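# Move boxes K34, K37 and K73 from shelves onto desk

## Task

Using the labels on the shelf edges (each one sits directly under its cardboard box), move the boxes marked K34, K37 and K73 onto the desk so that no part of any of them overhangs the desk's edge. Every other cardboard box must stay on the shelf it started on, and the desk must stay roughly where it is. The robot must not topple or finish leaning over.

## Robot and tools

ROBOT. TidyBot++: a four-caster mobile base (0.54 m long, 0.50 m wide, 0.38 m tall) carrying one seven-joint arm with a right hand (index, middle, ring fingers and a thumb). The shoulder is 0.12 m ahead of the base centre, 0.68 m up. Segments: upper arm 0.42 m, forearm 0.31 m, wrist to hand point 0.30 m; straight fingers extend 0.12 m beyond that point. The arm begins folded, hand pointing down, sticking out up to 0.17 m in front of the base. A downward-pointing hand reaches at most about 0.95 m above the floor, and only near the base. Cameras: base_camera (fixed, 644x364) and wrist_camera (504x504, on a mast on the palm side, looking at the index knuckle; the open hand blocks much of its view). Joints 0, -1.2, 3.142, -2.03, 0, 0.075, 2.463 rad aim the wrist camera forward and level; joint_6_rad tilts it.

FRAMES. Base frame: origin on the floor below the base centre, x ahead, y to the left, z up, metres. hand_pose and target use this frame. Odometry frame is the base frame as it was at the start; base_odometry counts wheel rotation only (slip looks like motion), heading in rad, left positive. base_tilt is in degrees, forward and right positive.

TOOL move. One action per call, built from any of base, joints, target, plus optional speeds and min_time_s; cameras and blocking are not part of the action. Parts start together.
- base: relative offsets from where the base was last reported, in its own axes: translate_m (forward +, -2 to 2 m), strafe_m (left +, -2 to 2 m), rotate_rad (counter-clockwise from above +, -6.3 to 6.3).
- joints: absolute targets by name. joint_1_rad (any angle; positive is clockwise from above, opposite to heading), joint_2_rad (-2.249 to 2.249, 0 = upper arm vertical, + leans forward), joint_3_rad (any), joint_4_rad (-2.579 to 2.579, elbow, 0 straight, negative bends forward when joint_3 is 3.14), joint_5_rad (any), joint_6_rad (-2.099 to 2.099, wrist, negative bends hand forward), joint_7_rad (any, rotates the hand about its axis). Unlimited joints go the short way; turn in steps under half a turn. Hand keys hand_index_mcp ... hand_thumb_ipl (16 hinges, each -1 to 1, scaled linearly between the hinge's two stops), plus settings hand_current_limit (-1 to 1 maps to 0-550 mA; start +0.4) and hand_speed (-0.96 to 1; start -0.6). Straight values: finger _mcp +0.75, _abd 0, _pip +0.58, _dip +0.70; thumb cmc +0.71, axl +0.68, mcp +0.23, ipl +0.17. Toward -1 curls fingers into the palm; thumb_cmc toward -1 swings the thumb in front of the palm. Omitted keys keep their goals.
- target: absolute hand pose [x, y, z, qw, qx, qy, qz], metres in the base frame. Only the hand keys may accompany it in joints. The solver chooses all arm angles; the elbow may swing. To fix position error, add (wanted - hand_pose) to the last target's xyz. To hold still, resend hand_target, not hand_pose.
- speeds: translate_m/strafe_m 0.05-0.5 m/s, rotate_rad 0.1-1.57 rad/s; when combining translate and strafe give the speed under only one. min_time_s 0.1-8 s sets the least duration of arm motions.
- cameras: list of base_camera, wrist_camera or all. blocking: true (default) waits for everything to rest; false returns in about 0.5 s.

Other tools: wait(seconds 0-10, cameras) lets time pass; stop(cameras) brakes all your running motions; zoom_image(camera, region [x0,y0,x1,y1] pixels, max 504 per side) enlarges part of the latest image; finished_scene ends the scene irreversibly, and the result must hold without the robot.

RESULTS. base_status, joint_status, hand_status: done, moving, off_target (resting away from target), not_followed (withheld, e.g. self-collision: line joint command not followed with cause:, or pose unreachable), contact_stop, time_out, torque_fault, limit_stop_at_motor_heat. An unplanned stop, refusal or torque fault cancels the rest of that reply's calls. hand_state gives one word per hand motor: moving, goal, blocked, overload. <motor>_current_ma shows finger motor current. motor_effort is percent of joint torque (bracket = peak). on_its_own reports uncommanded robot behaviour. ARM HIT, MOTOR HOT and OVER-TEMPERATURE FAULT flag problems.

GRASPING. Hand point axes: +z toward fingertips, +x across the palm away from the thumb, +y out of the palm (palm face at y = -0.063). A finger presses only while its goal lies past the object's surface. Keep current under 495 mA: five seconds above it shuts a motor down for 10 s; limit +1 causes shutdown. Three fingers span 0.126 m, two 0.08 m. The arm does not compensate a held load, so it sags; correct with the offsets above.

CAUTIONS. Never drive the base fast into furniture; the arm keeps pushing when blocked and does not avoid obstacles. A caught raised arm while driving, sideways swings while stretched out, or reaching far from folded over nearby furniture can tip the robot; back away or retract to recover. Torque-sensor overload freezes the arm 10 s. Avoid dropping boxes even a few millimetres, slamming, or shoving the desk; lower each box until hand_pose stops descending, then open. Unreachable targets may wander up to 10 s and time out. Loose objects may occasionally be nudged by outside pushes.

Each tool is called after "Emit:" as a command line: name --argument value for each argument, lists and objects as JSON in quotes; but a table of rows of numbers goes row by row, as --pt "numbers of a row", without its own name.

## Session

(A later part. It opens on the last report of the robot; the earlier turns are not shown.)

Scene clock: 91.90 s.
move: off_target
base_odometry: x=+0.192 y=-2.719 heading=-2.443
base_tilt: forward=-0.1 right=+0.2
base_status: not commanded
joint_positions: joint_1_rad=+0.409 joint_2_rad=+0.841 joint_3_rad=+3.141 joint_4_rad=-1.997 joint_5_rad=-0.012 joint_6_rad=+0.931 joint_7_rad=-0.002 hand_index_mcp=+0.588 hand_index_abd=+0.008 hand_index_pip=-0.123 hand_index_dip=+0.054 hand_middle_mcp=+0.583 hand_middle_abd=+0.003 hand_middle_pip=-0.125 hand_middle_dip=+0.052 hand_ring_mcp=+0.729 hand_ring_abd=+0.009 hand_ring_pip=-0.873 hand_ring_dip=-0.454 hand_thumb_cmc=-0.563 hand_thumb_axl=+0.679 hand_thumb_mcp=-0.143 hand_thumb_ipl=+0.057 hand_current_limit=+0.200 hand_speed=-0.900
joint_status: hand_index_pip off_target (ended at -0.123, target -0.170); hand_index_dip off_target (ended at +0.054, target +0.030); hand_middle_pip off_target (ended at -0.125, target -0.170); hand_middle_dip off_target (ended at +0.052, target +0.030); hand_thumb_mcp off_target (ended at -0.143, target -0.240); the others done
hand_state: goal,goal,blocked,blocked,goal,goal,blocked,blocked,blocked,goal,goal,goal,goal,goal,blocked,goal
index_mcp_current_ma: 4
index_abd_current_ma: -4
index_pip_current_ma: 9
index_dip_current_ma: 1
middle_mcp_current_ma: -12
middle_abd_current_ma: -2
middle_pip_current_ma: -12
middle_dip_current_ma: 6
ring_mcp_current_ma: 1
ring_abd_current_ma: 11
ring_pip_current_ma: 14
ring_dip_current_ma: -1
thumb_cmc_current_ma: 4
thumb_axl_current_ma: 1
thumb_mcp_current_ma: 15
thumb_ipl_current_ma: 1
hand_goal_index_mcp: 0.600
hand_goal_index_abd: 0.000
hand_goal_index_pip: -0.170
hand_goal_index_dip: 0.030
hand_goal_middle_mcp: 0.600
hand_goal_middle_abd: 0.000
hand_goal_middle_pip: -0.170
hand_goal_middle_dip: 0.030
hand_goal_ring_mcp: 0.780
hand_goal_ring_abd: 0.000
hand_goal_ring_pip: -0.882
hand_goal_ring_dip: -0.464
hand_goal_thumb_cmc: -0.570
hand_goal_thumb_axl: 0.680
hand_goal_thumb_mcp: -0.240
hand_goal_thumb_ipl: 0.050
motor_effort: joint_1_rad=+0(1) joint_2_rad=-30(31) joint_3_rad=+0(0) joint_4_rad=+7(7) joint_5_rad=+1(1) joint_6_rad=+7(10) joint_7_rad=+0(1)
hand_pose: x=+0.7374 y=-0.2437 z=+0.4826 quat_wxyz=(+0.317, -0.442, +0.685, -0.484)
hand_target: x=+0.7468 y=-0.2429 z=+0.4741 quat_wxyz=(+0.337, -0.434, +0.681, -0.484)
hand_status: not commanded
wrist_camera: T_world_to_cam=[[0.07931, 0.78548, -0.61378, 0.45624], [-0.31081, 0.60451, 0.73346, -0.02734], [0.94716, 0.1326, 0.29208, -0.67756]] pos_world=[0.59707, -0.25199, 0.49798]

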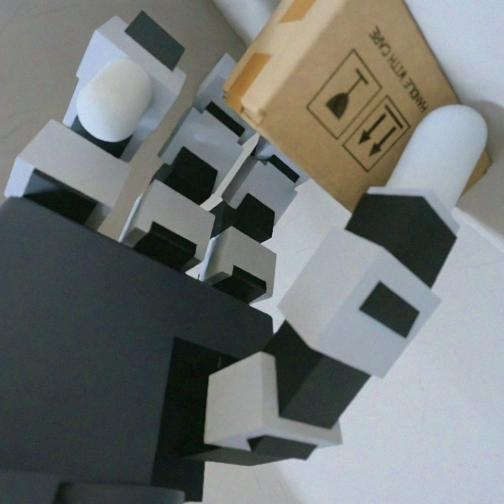

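Emit:
move --joints '{"hand_current_limit":0.3,"hand_index_mcp":0.54,"hand_middle_mcp":0.54,"hand_index_pip":-0.24,"hand_middle_pip":-0.24,"hand_index_dip":-0.02,"hand_middle_dip":-0.02,"hand_thumb_mcp":-0.36,"hand_thumb_ipl":0.0}' --cameras '["wrist_camera"]'

Scene clock: 93.07 s.
move: off_target
base_odometry: x=+0.192 y=-2.719 heading=-2.443
base_tilt: forward=-0.1 right=+0.2
base_status: not commanded
joint_positions: joint_1_rad=+0.409 joint_2_rad=+0.841 joint_3_rad=+3.141 joint_4_rad=-1.997 joint_5_rad=-0.012 joint_6_rad=+0.931 joint_7_rad=-0.002 hand_index_mcp=+0.588 hand_index_abd=+0.005 hand_index_pip=-0.123 hand_index_dip=+0.049 hand_middle_mcp=+0.583 hand_middle_abd=+0.003 hand_middle_pip=-0.126 hand_middle_dip=+0.043 hand_ring_mcp=+0.729 hand_ring_abd=+0.009 hand_ring_pip=-0.873 hand_ring_dip=-0.454 hand_thumb_cmc=-0.562 hand_thumb_axl=+0.680 hand_thumb_mcp=-0.144 hand_thumb_ipl=+0.057 hand_current_limit=+0.300 hand_speed=-0.900
joint_status: hand_index_mcp off_target (ended at +0.588, target +0.540); hand_index_pip off_target (ended at -0.123, target -0.240); hand_index_dip off_target (ended at +0.049, target -0.020); hand_middle_mcp off_target (ended at +0.583, target +0.540); hand_middle_pip off_target (ended at -0.126, target -0.240); hand_middle_dip off_target (ended at +0.043, target -0.020); hand_thumb_mcp off_target (ended at -0.144, target -0.360); hand_thumb_ipl off_target (ended at +0.057, target +0.000); the others done
hand_state: blocked,goal,blocked,blocked,blocked,goal,blocked,blocked,blocked,goal,goal,goal,goal,goal,blocked,blocked
index_mcp_current_ma: 13
index_abd_current_ma: -17
index_pip_current_ma: 22
index_dip_current_ma: 5
middle_mcp_current_ma: 2
middle_abd_current_ma: -10
middle_pip_current_ma: 6
middle_dip_current_ma: -3
ring_mcp_current_ma: -8
ring_abd_current_ma: -3
ring_pip_current_ma: 4
ring_dip_current_ma: 10
thumb_cmc_current_ma: 8
thumb_axl_current_ma: 10
thumb_mcp_current_ma: 70
thumb_ipl_current_ma: 11
hand_goal_index_mcp: 0.540
hand_goal_index_abd: 0.000
hand_goal_index_pip: -0.240
hand_goal_index_dip: -0.020
hand_goal_middle_mcp: 0.540
hand_goal_middle_abd: 0.000
hand_goal_middle_pip: -0.240
hand_goal_middle_dip: -0.020
hand_goal_ring_mcp: 0.780
hand_goal_ring_abd: 0.000
hand_goal_ring_pip: -0.882
hand_goal_ring_dip: -0.464
hand_goal_thumb_cmc: -0.570
hand_goal_thumb_axl: 0.680
hand_goal_thumb_mcp: -0.360
hand_goal_thumb_ipl: 0.000
motor_effort: joint_1_rad=+0(0) joint_2_rad=-30(31) joint_3_rad=+0(1) joint_4_rad=+7(7) joint_5_rad=+0(1) joint_6_rad=+8(9) joint_7_rad=+0(1)
hand_pose: x=+0.7374 y=-0.2437 z=+0.4825 quat_wxyz=(+0.317, -0.442, +0.685, -0.484)
hand_target: x=+0.7468 y=-0.2429 z=+0.4741 quat_wxyz=(+0.337, -0.434, +0.681, -0.484)
hand_status: not commanded
wrist_camera: T_world_to_cam=[[0.07931, 0.78548, -0.61378, 0.45624], [-0.31081, 0.60451, 0.73346, -0.02734], [0.94716, 0.1326, 0.29208, -0.67756]] pos_world=[0.59707, -0.25199, 0.49798]

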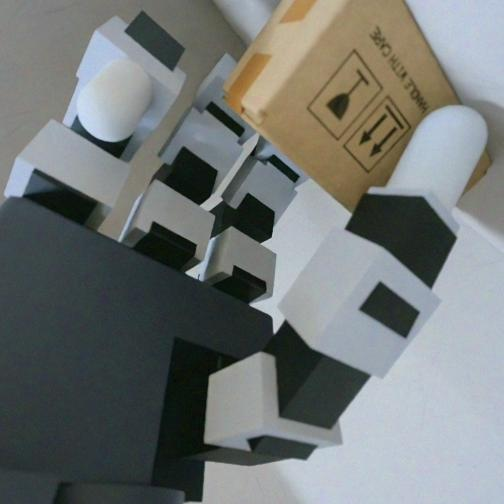

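Emit:
move --joints '{"hand_current_limit":0.3,"hand_index_mcp":0.44,"hand_middle_mcp":0.44,"hand_index_pip":-0.38,"hand_middle_pip":-0.38,"hand_index_dip":-0.12,"hand_middle_dip":-0.12,"hand_thumb_mcp":-0.6,"hand_thumb_ipl":-0.08}' --cameras '["wrist_camera"]'

Scene clock: 95.00 s.
move: off_target
base_odometry: x=+0.192 y=-2.719 heading=-2.443
base_tilt: forward=-0.1 right=+0.2
base_status: not commanded
joint_positions: joint_1_rad=+0.409 joint_2_rad=+0.841 joint_3_rad=+3.141 joint_4_rad=-1.997 joint_5_rad=-0.012 joint_6_rad=+0.932 joint_7_rad=-0.002 hand_index_mcp=+0.591 hand_index_abd=+0.000 hand_index_pip=-0.122 hand_index_dip=+0.017 hand_middle_mcp=+0.584 hand_middle_abd=+0.003 hand_middle_pip=-0.128 hand_middle_dip=+0.006 hand_ring_mcp=+0.729 hand_ring_abd=+0.009 hand_ring_pip=-0.873 hand_ring_dip=-0.454 hand_thumb_cmc=-0.558 hand_thumb_axl=+0.682 hand_thumb_mcp=-0.142 hand_thumb_ipl=+0.058 hand_current_limit=+0.300 hand_speed=-0.900
joint_status: hand_index_mcp off_target (ended at +0.591, target +0.440); hand_index_pip off_target (ended at -0.122, target -0.380); hand_index_dip off_target (ended at +0.017, target -0.120); hand_middle_mcp off_target (ended at +0.584, target +0.440); hand_middle_pip off_target (ended at -0.128, target -0.380); hand_middle_dip off_target (ended at +0.006, target -0.120); hand_thumb_mcp off_target (ended at -0.142, target -0.600); hand_thumb_ipl off_target (ended at +0.058, target -0.080); the others done
hand_state: blocked,goal,blocked,blocked,blocked,goal,blocked,blocked,blocked,goal,goal,goal,goal,goal,blocked,blocked
index_mcp_current_ma: 34
index_abd_current_ma: -5
index_pip_current_ma: 67
index_dip_current_ma: 12
middle_mcp_current_ma: 28
middle_abd_current_ma: 6
middle_pip_current_ma: 59
middle_dip_current_ma: 14
ring_mcp_current_ma: -5
ring_abd_current_ma: 10
ring_pip_current_ma: 12
ring_dip_current_ma: -9
thumb_cmc_current_ma: 2
thumb_axl_current_ma: -6
thumb_mcp_current_ma: 278
thumb_ipl_current_ma: 39
hand_goal_index_mcp: 0.440
hand_goal_index_abd: 0.000
hand_goal_index_pip: -0.380
hand_goal_index_dip: -0.120
hand_goal_middle_mcp: 0.440
hand_goal_middle_abd: 0.000
hand_goal_middle_pip: -0.380
hand_goal_middle_dip: -0.120
hand_goal_ring_mcp: 0.780
hand_goal_ring_abd: 0.000
hand_goal_ring_pip: -0.882
hand_goal_ring_dip: -0.464
hand_goal_thumb_cmc: -0.570
hand_goal_thumb_axl: 0.680
hand_goal_thumb_mcp: -0.600
hand_goal_thumb_ipl: -0.080
motor_effort: joint_1_rad=+0(0) joint_2_rad=-30(31) joint_3_rad=-1(1) joint_4_rad=+7(7) joint_5_rad=+1(1) joint_6_rad=+8(9) joint_7_rad=-1(1)
hand_pose: x=+0.7375 y=-0.2438 z=+0.4828 quat_wxyz=(+0.317, -0.442, +0.685, -0.485)
hand_target: x=+0.7468 y=-0.2429 z=+0.4741 quat_wxyz=(+0.337, -0.434, +0.681, -0.484)
hand_status: not commanded
wrist_camera: T_world_to_cam=[[0.07985, 0.78529, -0.61396, 0.456], [-0.31148, 0.60474, 0.73298, -0.02669], [0.94689, 0.13271, 0.29289, -0.6779]] pos_world=[0.59717, -0.25199, 0.49808]

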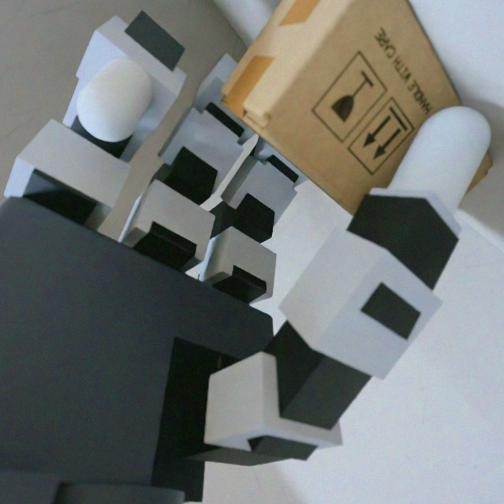

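Emit:
move --joints '{"joint_2_rad":0.80,"joint_6_rad":0.93}' --min_time_s 2.5 --cameras '["wrist_camera"]'

Scene clock: 98.20 s.
move: done
base_odometry: x=+0.192 y=-2.719 heading=-2.443
base_tilt: forward=-0.1 right=+0.2
base_status: not commanded
joint_positions: joint_1_rad=+0.409 joint_2_rad=+0.818 joint_3_rad=+3.141 joint_4_rad=-1.997 joint_5_rad=-0.012 joint_6_rad=+0.932 joint_7_rad=-0.002 hand_index_mcp=+0.594 hand_index_abd=-0.012 hand_index_pip=-0.121 hand_index_dip=+0.018 hand_middle_mcp=+0.584 hand_middle_abd=+0.003 hand_middle_pip=-0.171 hand_middle_dip=-0.016 hand_ring_mcp=+0.729 hand_ring_abd=+0.009 hand_ring_pip=-0.873 hand_ring_dip=-0.454 hand_thumb_cmc=-0.530 hand_thumb_axl=+0.704 hand_thumb_mcp=-0.141 hand_thumb_ipl=+0.059 hand_current_limit=+0.300 hand_speed=-0.900
joint_status: all done
hand_state: blocked,goal,blocked,blocked,blocked,goal,blocked,blocked,blocked,goal,goal,goal,blocked,blocked,blocked,blocked
index_mcp_current_ma: 35
index_abd_current_ma: -13
index_pip_current_ma: 63
index_dip_current_ma: 31
middle_mcp_current_ma: 20
middle_abd_current_ma: 0
middle_pip_current_ma: 31
middle_dip_current_ma: 3
ring_mcp_current_ma: 2
ring_abd_current_ma: 4
ring_pip_current_ma: 12
ring_dip_current_ma: -1
thumb_cmc_current_ma: 3
thumb_axl_current_ma: 8
thumb_mcp_current_ma: 301
thumb_ipl_current_ma: 38
hand_goal_index_mcp: 0.440
hand_goal_index_abd: 0.000
hand_goal_index_pip: -0.380
hand_goal_index_dip: -0.120
hand_goal_middle_mcp: 0.440
hand_goal_middle_abd: 0.000
hand_goal_middle_pip: -0.380
hand_goal_middle_dip: -0.120
hand_goal_ring_mcp: 0.780
hand_goal_ring_abd: 0.000
hand_goal_ring_pip: -0.882
hand_goal_ring_dip: -0.464
hand_goal_thumb_cmc: -0.570
hand_goal_thumb_axl: 0.680
hand_goal_thumb_mcp: -0.600
hand_goal_thumb_ipl: -0.080
on_its_own: hand_middle_pip moved -0.043 toward your old target -0.380; hand_middle_dip moved -0.022 toward your old target -0.120
motor_effort: joint_1_rad=+0(1) joint_2_rad=-31(32) joint_3_rad=+0(1) joint_4_rad=+8(8) joint_5_rad=+1(1) joint_6_rad=+8(11) joint_7_rad=+0(1)
hand_pose: x=+0.7416 y=-0.2455 z=+0.4983 quat_wxyz=(+0.322, -0.438, +0.679, -0.493)
hand_target: x=+0.7527 y=-0.2460 z=+0.5170 quat_wxyz=(+0.343, -0.430, +0.673, -0.494)
hand_status: not commanded
wrist_camera: T_world_to_cam=[[0.09314, 0.77957, -0.61936, 0.45812], [-0.32706, 0.61149, 0.72049, -0.01631], [0.9404, 0.13547, 0.31192, -0.69008]] pos_world=[0.60095, -0.25368, 0.51074]

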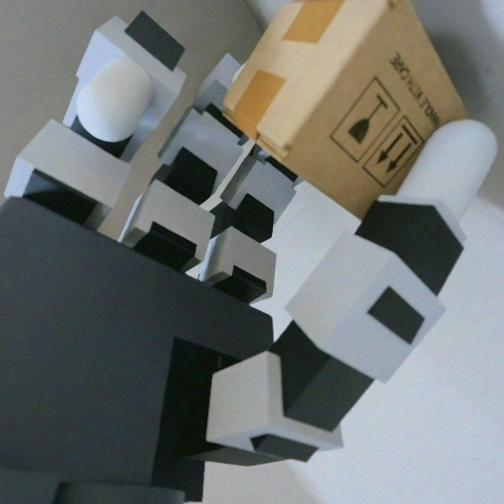

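Emit:
move --joints '{"joint_2_rad":0.72,"joint_6_rad":0.80}' --min_time_s 3 --cameras '["wrist_camera"]'

Scene clock: 101.80 s.
move: done
base_odometry: x=+0.192 y=-2.719 heading=-2.443
base_tilt: forward=-0.1 right=+0.2
base_status: not commanded
joint_positions: joint_1_rad=+0.409 joint_2_rad=+0.739 joint_3_rad=+3.141 joint_4_rad=-1.997 joint_5_rad=-0.012 joint_6_rad=+0.859 joint_7_rad=-0.002 hand_index_mcp=+0.594 hand_index_abd=-0.012 hand_index_pip=-0.121 hand_index_dip=+0.018 hand_middle_mcp=+0.584 hand_middle_abd=+0.003 hand_middle_pip=-0.171 hand_middle_dip=-0.016 hand_ring_mcp=+0.729 hand_ring_abd=+0.009 hand_ring_pip=-0.873 hand_ring_dip=-0.454 hand_thumb_cmc=-0.530 hand_thumb_axl=+0.704 hand_thumb_mcp=-0.141 hand_thumb_ipl=+0.059 hand_current_limit=+0.300 hand_speed=-0.900
joint_status: all done
hand_state: blocked,goal,blocked,blocked,blocked,goal,blocked,blocked,blocked,goal,goal,goal,blocked,blocked,blocked,blocked
index_mcp_current_ma: 37
index_abd_current_ma: -14
index_pip_current_ma: 58
index_dip_current_ma: 22
middle_mcp_current_ma: 24
middle_abd_current_ma: 6
middle_pip_current_ma: 27
middle_dip_current_ma: 21
ring_mcp_current_ma: 8
ring_abd_current_ma: 0
ring_pip_current_ma: 12
ring_dip_current_ma: -1
thumb_cmc_current_ma: 9
thumb_axl_current_ma: -1
thumb_mcp_current_ma: 294
thumb_ipl_current_ma: 39
hand_goal_index_mcp: 0.440
hand_goal_index_abd: 0.000
hand_goal_index_pip: -0.380
hand_goal_index_dip: -0.120
hand_goal_middle_mcp: 0.440
hand_goal_middle_abd: 0.000
hand_goal_middle_pip: -0.380
hand_goal_middle_dip: -0.120
hand_goal_ring_mcp: 0.780
hand_goal_ring_abd: 0.000
hand_goal_ring_pip: -0.882
hand_goal_ring_dip: -0.464
hand_goal_thumb_cmc: -0.570
hand_goal_thumb_axl: 0.680
hand_goal_thumb_mcp: -0.600
hand_goal_thumb_ipl: -0.080
motor_effort: joint_1_rad=+0(1) joint_2_rad=-30(33) joint_3_rad=+0(0) joint_4_rad=+9(9) joint_5_rad=+0(1) joint_6_rad=+9(11) joint_7_rad=+1(1)
hand_pose: x=+0.7421 y=-0.2455 z=+0.5318 quat_wxyz=(+0.324, -0.438, +0.678, -0.494)
hand_target: x=+0.7434 y=-0.2430 z=+0.5368 quat_wxyz=(+0.331, -0.438, +0.686, -0.478)
hand_status: not commanded
wrist_camera: T_world_to_cam=[[0.09596, 0.77878, -0.61991, 0.47673], [-0.33094, 0.61232, 0.71801, -0.03581], [0.93876, 0.13625, 0.31649, -0.70204]] pos_world=[0.60145, -0.25368, 0.54343]

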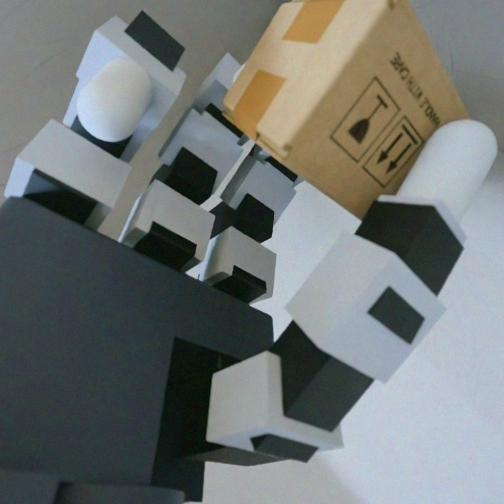

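Emit:
move --joints '{"joint_2_rad":0.63,"joint_6_rad":0.74}' --min_time_s 3

Emit:
move --base '{"translate_m":-0.456,"strafe_m":-0.205}' --speeds '{"translate_m":0.12}' --cameras '["all"]'

Scene clock: 105.53 s.
move: done
base_odometry: x=+0.192 y=-2.719 heading=-2.443
base_tilt: forward=-0.1 right=+0.2
base_status: not commanded
joint_positions: joint_1_rad=+0.409 joint_2_rad=+0.649 joint_3_rad=+3.141 joint_4_rad=-1.997 joint_5_rad=-0.012 joint_6_rad=+0.799 joint_7_rad=-0.002 hand_index_mcp=+0.594 hand_index_abd=-0.012 hand_index_pip=-0.121 hand_index_dip=+0.018 hand_middle_mcp=+0.584 hand_middle_abd=+0.003 hand_middle_pip=-0.172 hand_middle_dip=-0.016 hand_ring_mcp=+0.729 hand_ring_abd=+0.009 hand_ring_pip=-0.873 hand_ring_dip=-0.454 hand_thumb_cmc=-0.530 hand_thumb_axl=+0.704 hand_thumb_mcp=-0.141 hand_thumb_ipl=+0.059 hand_current_limit=+0.300 hand_speed=-0.900
joint_status: all done
hand_state: blocked,goal,blocked,blocked,blocked,goal,blocked,blocked,blocked,goal,goal,goal,blocked,blocked,blocked,blocked
index_mcp_current_ma: 47
index_abd_current_ma: -24
index_pip_current_ma: 75
index_dip_current_ma: 28
middle_mcp_current_ma: 28
middle_abd_current_ma: 6
middle_pip_current_ma: 31
middle_dip_current_ma: 2
ring_mcp_current_ma: -8
ring_abd_current_ma: 11
ring_pip_current_ma: 1
ring_dip_current_ma: -11
thumb_cmc_current_ma: -3
thumb_axl_current_ma: 1
thumb_mcp_current_ma: 284
thumb_ipl_current_ma: 49
hand_goal_index_mcp: 0.440
hand_goal_index_abd: 0.000
hand_goal_index_pip: -0.380
hand_goal_index_dip: -0.120
hand_goal_middle_mcp: 0.440
hand_goal_middle_abd: 0.000
hand_goal_middle_pip: -0.380
hand_goal_middle_dip: -0.120
hand_goal_ring_mcp: 0.780
hand_goal_ring_abd: 0.000
hand_goal_ring_pip: -0.882
hand_goal_ring_dip: -0.464
hand_goal_thumb_cmc: -0.570
hand_goal_thumb_axl: 0.680
hand_goal_thumb_mcp: -0.600
hand_goal_thumb_ipl: -0.080
motor_effort: joint_1_rad=+0(1) joint_2_rad=-30(32) joint_3_rad=+0(0) joint_4_rad=+10(10) joint_5_rad=+0(1) joint_6_rad=+10(11) joint_7_rad=+0(1)
hand_pose: x=+0.7435 y=-0.2459 z=+0.5765 quat_wxyz=(+0.331, -0.433, +0.670, -0.504)
hand_target: x=+0.7438 y=-0.2437 z=+0.5814 quat_wxyz=(+0.337, -0.433, +0.678, -0.489)
hand_status: not commanded
pictures: none

Scene clock: 110.27 s.
move: done
base_odometry: x=+0.409 y=-2.269 heading=-2.443
base_tilt: forward=-0.1 right=+0.3
base_status: done
joint_positions: joint_1_rad=+0.411 joint_2_rad=+0.645 joint_3_rad=+3.141 joint_4_rad=-1.997 joint_5_rad=-0.011 joint_6_rad=+0.796 joint_7_rad=-0.002 hand_index_mcp=+0.594 hand_index_abd=-0.014 hand_index_pip=-0.121 hand_index_dip=+0.018 hand_middle_mcp=+0.584 hand_middle_abd=+0.003 hand_middle_pip=-0.175 hand_middle_dip=-0.018 hand_ring_mcp=+0.729 hand_ring_abd=+0.009 hand_ring_pip=-0.873 hand_ring_dip=-0.454 hand_thumb_cmc=-0.527 hand_thumb_axl=+0.706 hand_thumb_mcp=-0.141 hand_thumb_ipl=+0.059 hand_current_limit=+0.300 hand_speed=-0.900
joint_status: not commanded
hand_state: blocked,goal,blocked,blocked,blocked,goal,blocked,blocked,blocked,goal,goal,goal,blocked,blocked,blocked,blocked
index_mcp_current_ma: 31
index_abd_current_ma: -4
index_pip_current_ma: 72
index_dip_current_ma: 24
middle_mcp_current_ma: 14
middle_abd_current_ma: 13
middle_pip_current_ma: 32
middle_dip_current_ma: 10
ring_mcp_current_ma: -5
ring_abd_current_ma: 4
ring_pip_current_ma: 5
ring_dip_current_ma: -5
thumb_cmc_current_ma: 6
thumb_axl_current_ma: 4
thumb_mcp_current_ma: 289
thumb_ipl_current_ma: 37
hand_goal_index_mcp: 0.440
hand_goal_index_abd: 0.000
hand_goal_index_pip: -0.380
hand_goal_index_dip: -0.120
hand_goal_middle_mcp: 0.440
hand_goal_middle_abd: 0.000
hand_goal_middle_pip: -0.380
hand_goal_middle_dip: -0.120
hand_goal_ring_mcp: 0.780
hand_goal_ring_abd: 0.000
hand_goal_ring_pip: -0.882
hand_goal_ring_dip: -0.464
hand_goal_thumb_cmc: -0.570
hand_goal_thumb_axl: 0.680
hand_goal_thumb_mcp: -0.600
hand_goal_thumb_ipl: -0.080
motor_effort: joint_1_rad=+0(2) joint_2_rad=-29(31) joint_3_rad=+0(1) joint_4_rad=+10(11) joint_5_rad=+0(1) joint_6_rad=+8(11) joint_7_rad=+0(1)
hand_pose: x=+0.7431 y=-0.2472 z=+0.5786 quat_wxyz=(+0.331, -0.432, +0.670, -0.505)
hand_target: x=+0.7438 y=-0.2437 z=+0.5814 quat_wxyz=(+0.337, -0.433, +0.678, -0.489)
hand_status: not commanded
pictures: base_camera, wrist_camera
wrist_camera: T_world_to_cam=[[0.1152, 0.77081, -0.62657, 0.49453], [-0.35121, 0.62163, 0.70016, -0.04039], [0.92918, 0.1394, 0.34233, -0.72459]] pos_world=[0.60212, -0.25507, 0.58618]

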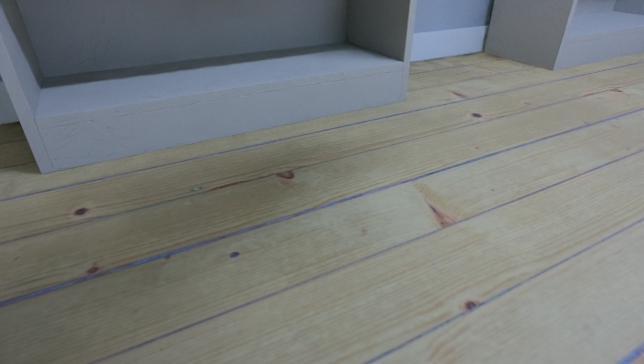

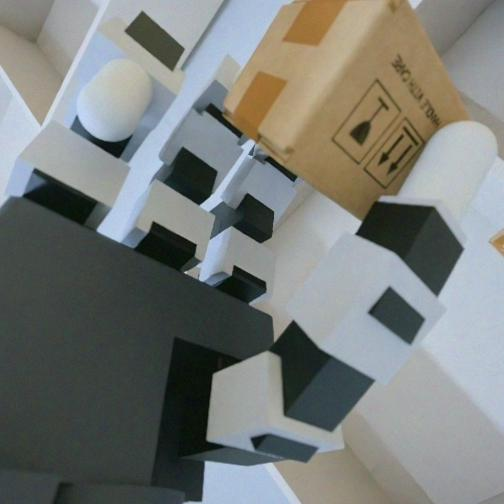

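Emit:
move --base '{"translate_m":-0.257,"strafe_m":-1.052}' --speeds '{"translate_m":0.3}'

Emit:
move --base '{"rotate_rad":-2.74}' --speeds '{"rotate_rad":0.6}' --cameras '["all"]'

Scene clock: 115.70 s.
move: done
base_odometry: x=-0.070 y=-1.297 heading=-2.443
base_tilt: forward=-0.1 right=+0.3
base_status: done
joint_positions: joint_1_rad=+0.415 joint_2_rad=+0.645 joint_3_rad=+3.141 joint_4_rad=-1.997 joint_5_rad=-0.010 joint_6_rad=+0.796 joint_7_rad=-0.002 hand_index_mcp=+0.594 hand_index_abd=-0.016 hand_index_pip=-0.121 hand_index_dip=+0.018 hand_middle_mcp=+0.584 hand_middle_abd=+0.003 hand_middle_pip=-0.179 hand_middle_dip=-0.020 hand_ring_mcp=+0.729 hand_ring_abd=+0.009 hand_ring_pip=-0.873 hand_ring_dip=-0.454 hand_thumb_cmc=-0.525 hand_thumb_axl=+0.707 hand_thumb_mcp=-0.141 hand_thumb_ipl=+0.059 hand_current_limit=+0.300 hand_speed=-0.900
joint_status: not commanded
hand_state: blocked,goal,blocked,blocked,blocked,goal,blocked,blocked,blocked,goal,goal,goal,blocked,blocked,blocked,blocked
index_mcp_current_ma: 45
index_abd_current_ma: -10
index_pip_current_ma: 71
index_dip_current_ma: 24
middle_mcp_current_ma: 21
middle_abd_current_ma: 6
middle_pip_current_ma: 27
middle_dip_current_ma: 15
ring_mcp_current_ma: 0
ring_abd_current_ma: 8
ring_pip_current_ma: 6
ring_dip_current_ma: 1
thumb_cmc_current_ma: 2
thumb_axl_current_ma: -1
thumb_mcp_current_ma: 282
thumb_ipl_current_ma: 41
hand_goal_index_mcp: 0.440
hand_goal_index_abd: 0.000
hand_goal_index_pip: -0.380
hand_goal_index_dip: -0.120
hand_goal_middle_mcp: 0.440
hand_goal_middle_abd: 0.000
hand_goal_middle_pip: -0.380
hand_goal_middle_dip: -0.120
hand_goal_ring_mcp: 0.780
hand_goal_ring_abd: 0.000
hand_goal_ring_pip: -0.882
hand_goal_ring_dip: -0.464
hand_goal_thumb_cmc: -0.570
hand_goal_thumb_axl: 0.680
hand_goal_thumb_mcp: -0.600
hand_goal_thumb_ipl: -0.080
motor_effort: joint_1_rad=+0(3) joint_2_rad=-30(30) joint_3_rad=+0(2) joint_4_rad=+10(11) joint_5_rad=+0(1) joint_6_rad=+9(10) joint_7_rad=+0(1)
hand_pose: x=+0.7421 y=-0.2496 z=+0.5788 quat_wxyz=(+0.330, -0.431, +0.671, -0.506)
hand_target: x=+0.7438 y=-0.2437 z=+0.5814 quat_wxyz=(+0.337, -0.433, +0.678, -0.489)
hand_status: not commanded
pictures: none

Scene clock: 121.07 s.
move: done
base_odometry: x=-0.070 y=-1.297 heading=+1.100
base_tilt: forward=-0.1 right=+0.3
base_status: done
joint_positions: joint_1_rad=+0.422 joint_2_rad=+0.645 joint_3_rad=+3.142 joint_4_rad=-1.997 joint_5_rad=-0.006 joint_6_rad=+0.795 joint_7_rad=-0.002 hand_index_mcp=+0.595 hand_index_abd=-0.019 hand_index_pip=-0.121 hand_index_dip=+0.018 hand_middle_mcp=+0.584 hand_middle_abd=+0.003 hand_middle_pip=-0.184 hand_middle_dip=-0.022 hand_ring_mcp=+0.729 hand_ring_abd=+0.009 hand_ring_pip=-0.873 hand_ring_dip=-0.454 hand_thumb_cmc=-0.521 hand_thumb_axl=+0.709 hand_thumb_mcp=-0.141 hand_thumb_ipl=+0.059 hand_current_limit=+0.300 hand_speed=-0.900
joint_status: not commanded
hand_state: blocked,goal,blocked,blocked,blocked,goal,blocked,blocked,blocked,goal,goal,goal,blocked,blocked,blocked,blocked
index_mcp_current_ma: 31
index_abd_current_ma: -10
index_pip_current_ma: 71
index_dip_current_ma: 24
middle_mcp_current_ma: 17
middle_abd_current_ma: 1
middle_pip_current_ma: 20
middle_dip_current_ma: 7
ring_mcp_current_ma: -3
ring_abd_current_ma: -7
ring_pip_current_ma: 16
ring_dip_current_ma: 1
thumb_cmc_current_ma: 6
thumb_axl_current_ma: 3
thumb_mcp_current_ma: 296
thumb_ipl_current_ma: 28
hand_goal_index_mcp: 0.440
hand_goal_index_abd: 0.000
hand_goal_index_pip: -0.380
hand_goal_index_dip: -0.120
hand_goal_middle_mcp: 0.440
hand_goal_middle_abd: 0.000
hand_goal_middle_pip: -0.380
hand_goal_middle_dip: -0.120
hand_goal_ring_mcp: 0.780
hand_goal_ring_abd: 0.000
hand_goal_ring_pip: -0.882
hand_goal_ring_dip: -0.464
hand_goal_thumb_cmc: -0.570
hand_goal_thumb_axl: 0.680
hand_goal_thumb_mcp: -0.600
hand_goal_thumb_ipl: -0.080
motor_effort: joint_1_rad=+0(4) joint_2_rad=-30(30) joint_3_rad=+0(3) joint_4_rad=+10(11) joint_5_rad=+0(2) joint_6_rad=+9(10) joint_7_rad=+0(1)
hand_pose: x=+0.7403 y=-0.2538 z=+0.5787 quat_wxyz=(+0.328, -0.430, +0.671, -0.507)
hand_target: x=+0.7438 y=-0.2437 z=+0.5814 quat_wxyz=(+0.337, -0.433, +0.678, -0.489)
hand_status: not commanded
pictures: base_camera, wrist_camera
wrist_camera: T_world_to_cam=[[0.11978, 0.76824, -0.62886, 0.49727], [-0.34571, 0.62605, 0.69896, -0.03956], [0.93067, 0.13368, 0.34058, -0.72266]] pos_world=[0.59932, -0.26065, 0.58648]

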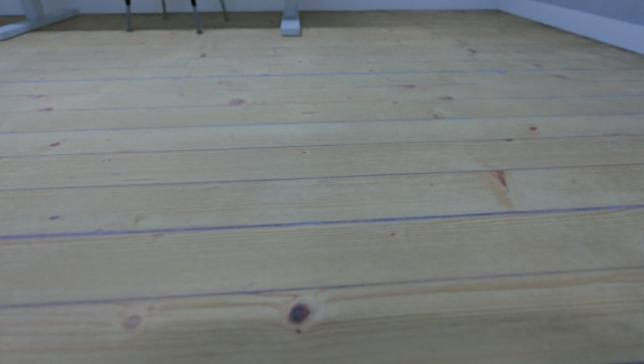

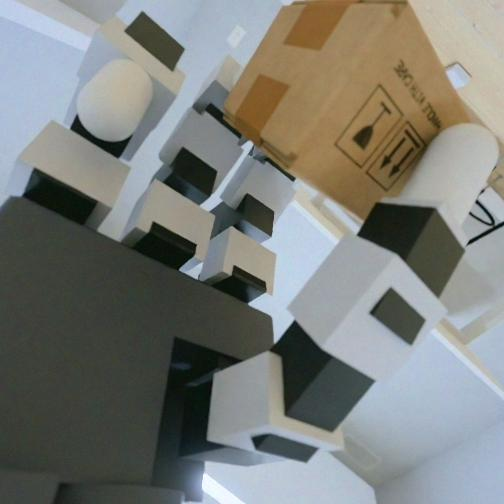

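Emit:
zoom_image --camera "wrist_camera" --region '[280, 0, 504, 504]'

Scaled by 1.000.

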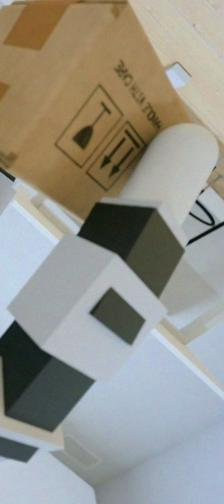

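Emit:
move --joints '{"joint_1_rad":0.0,"joint_2_rad":0.27,"joint_3_rad":3.142,"joint_4_rad":-1.12,"joint_5_rad":0.0,"joint_6_rad":-0.54,"joint_7_rad":-0.02}' --min_time_s 4 --cameras '["all"]'

Scene clock: 128.83 s.
move: done
base_odometry: x=-0.070 y=-1.297 heading=+1.100
base_tilt: forward=-0.1 right=+0.2
base_status: not commanded
joint_positions: joint_1_rad=+0.021 joint_2_rad=+0.280 joint_3_rad=+3.142 joint_4_rad=-1.150 joint_5_rad=-0.006 joint_6_rad=-0.482 joint_7_rad=-0.002 hand_index_mcp=+0.595 hand_index_abd=-0.019 hand_index_pip=-0.121 hand_index_dip=+0.018 hand_middle_mcp=+0.584 hand_middle_abd=+0.003 hand_middle_pip=-0.184 hand_middle_dip=-0.022 hand_ring_mcp=+0.729 hand_ring_abd=+0.009 hand_ring_pip=-0.873 hand_ring_dip=-0.454 hand_thumb_cmc=-0.521 hand_thumb_axl=+0.709 hand_thumb_mcp=-0.141 hand_thumb_ipl=+0.059 hand_current_limit=+0.300 hand_speed=-0.900
joint_status: all done
hand_state: blocked,goal,blocked,blocked,blocked,goal,blocked,blocked,blocked,goal,goal,goal,blocked,blocked,blocked,blocked
index_mcp_current_ma: 33
index_abd_current_ma: -17
index_pip_current_ma: 65
index_dip_current_ma: 24
middle_mcp_current_ma: 23
middle_abd_current_ma: -5
middle_pip_current_ma: 27
middle_dip_current_ma: 8
ring_mcp_current_ma: 0
ring_abd_current_ma: -13
ring_pip_current_ma: 7
ring_dip_current_ma: 7
thumb_cmc_current_ma: 6
thumb_axl_current_ma: -14
thumb_mcp_current_ma: 280
thumb_ipl_current_ma: 37
hand_goal_index_mcp: 0.440
hand_goal_index_abd: 0.000
hand_goal_index_pip: -0.380
hand_goal_index_dip: -0.120
hand_goal_middle_mcp: 0.440
hand_goal_middle_abd: 0.000
hand_goal_middle_pip: -0.380
hand_goal_middle_dip: -0.120
hand_goal_ring_mcp: 0.780
hand_goal_ring_abd: 0.000
hand_goal_ring_pip: -0.882
hand_goal_ring_dip: -0.464
hand_goal_thumb_cmc: -0.570
hand_goal_thumb_axl: 0.680
hand_goal_thumb_mcp: -0.600
hand_goal_thumb_ipl: -0.080
motor_effort: joint_1_rad=+0(2) joint_2_rad=-26(32) joint_3_rad=+0(1) joint_4_rad=+17(18) joint_5_rad=+0(1) joint_6_rad=+8(11) joint_7_rad=+0(1)
hand_pose: x=+0.8025 y=+0.0107 z=+0.9494 quat_wxyz=(+0.405, -0.570, +0.585, -0.410)
hand_target: x=+0.7930 y=+0.0255 z=+0.9587 quat_wxyz=(+0.407, -0.575, +0.587, -0.399)
hand_status: not commanded
pictures: base_camera, wrist_camera
wrist_camera: T_world_to_cam=[[-0.2351, 0.75563, -0.61135, 0.78807], [-0.5178, 0.43493, 0.73669, -0.33842], [0.82256, 0.48976, 0.28901, -0.81028]] pos_world=[0.67655, -0.05146, 0.96529]

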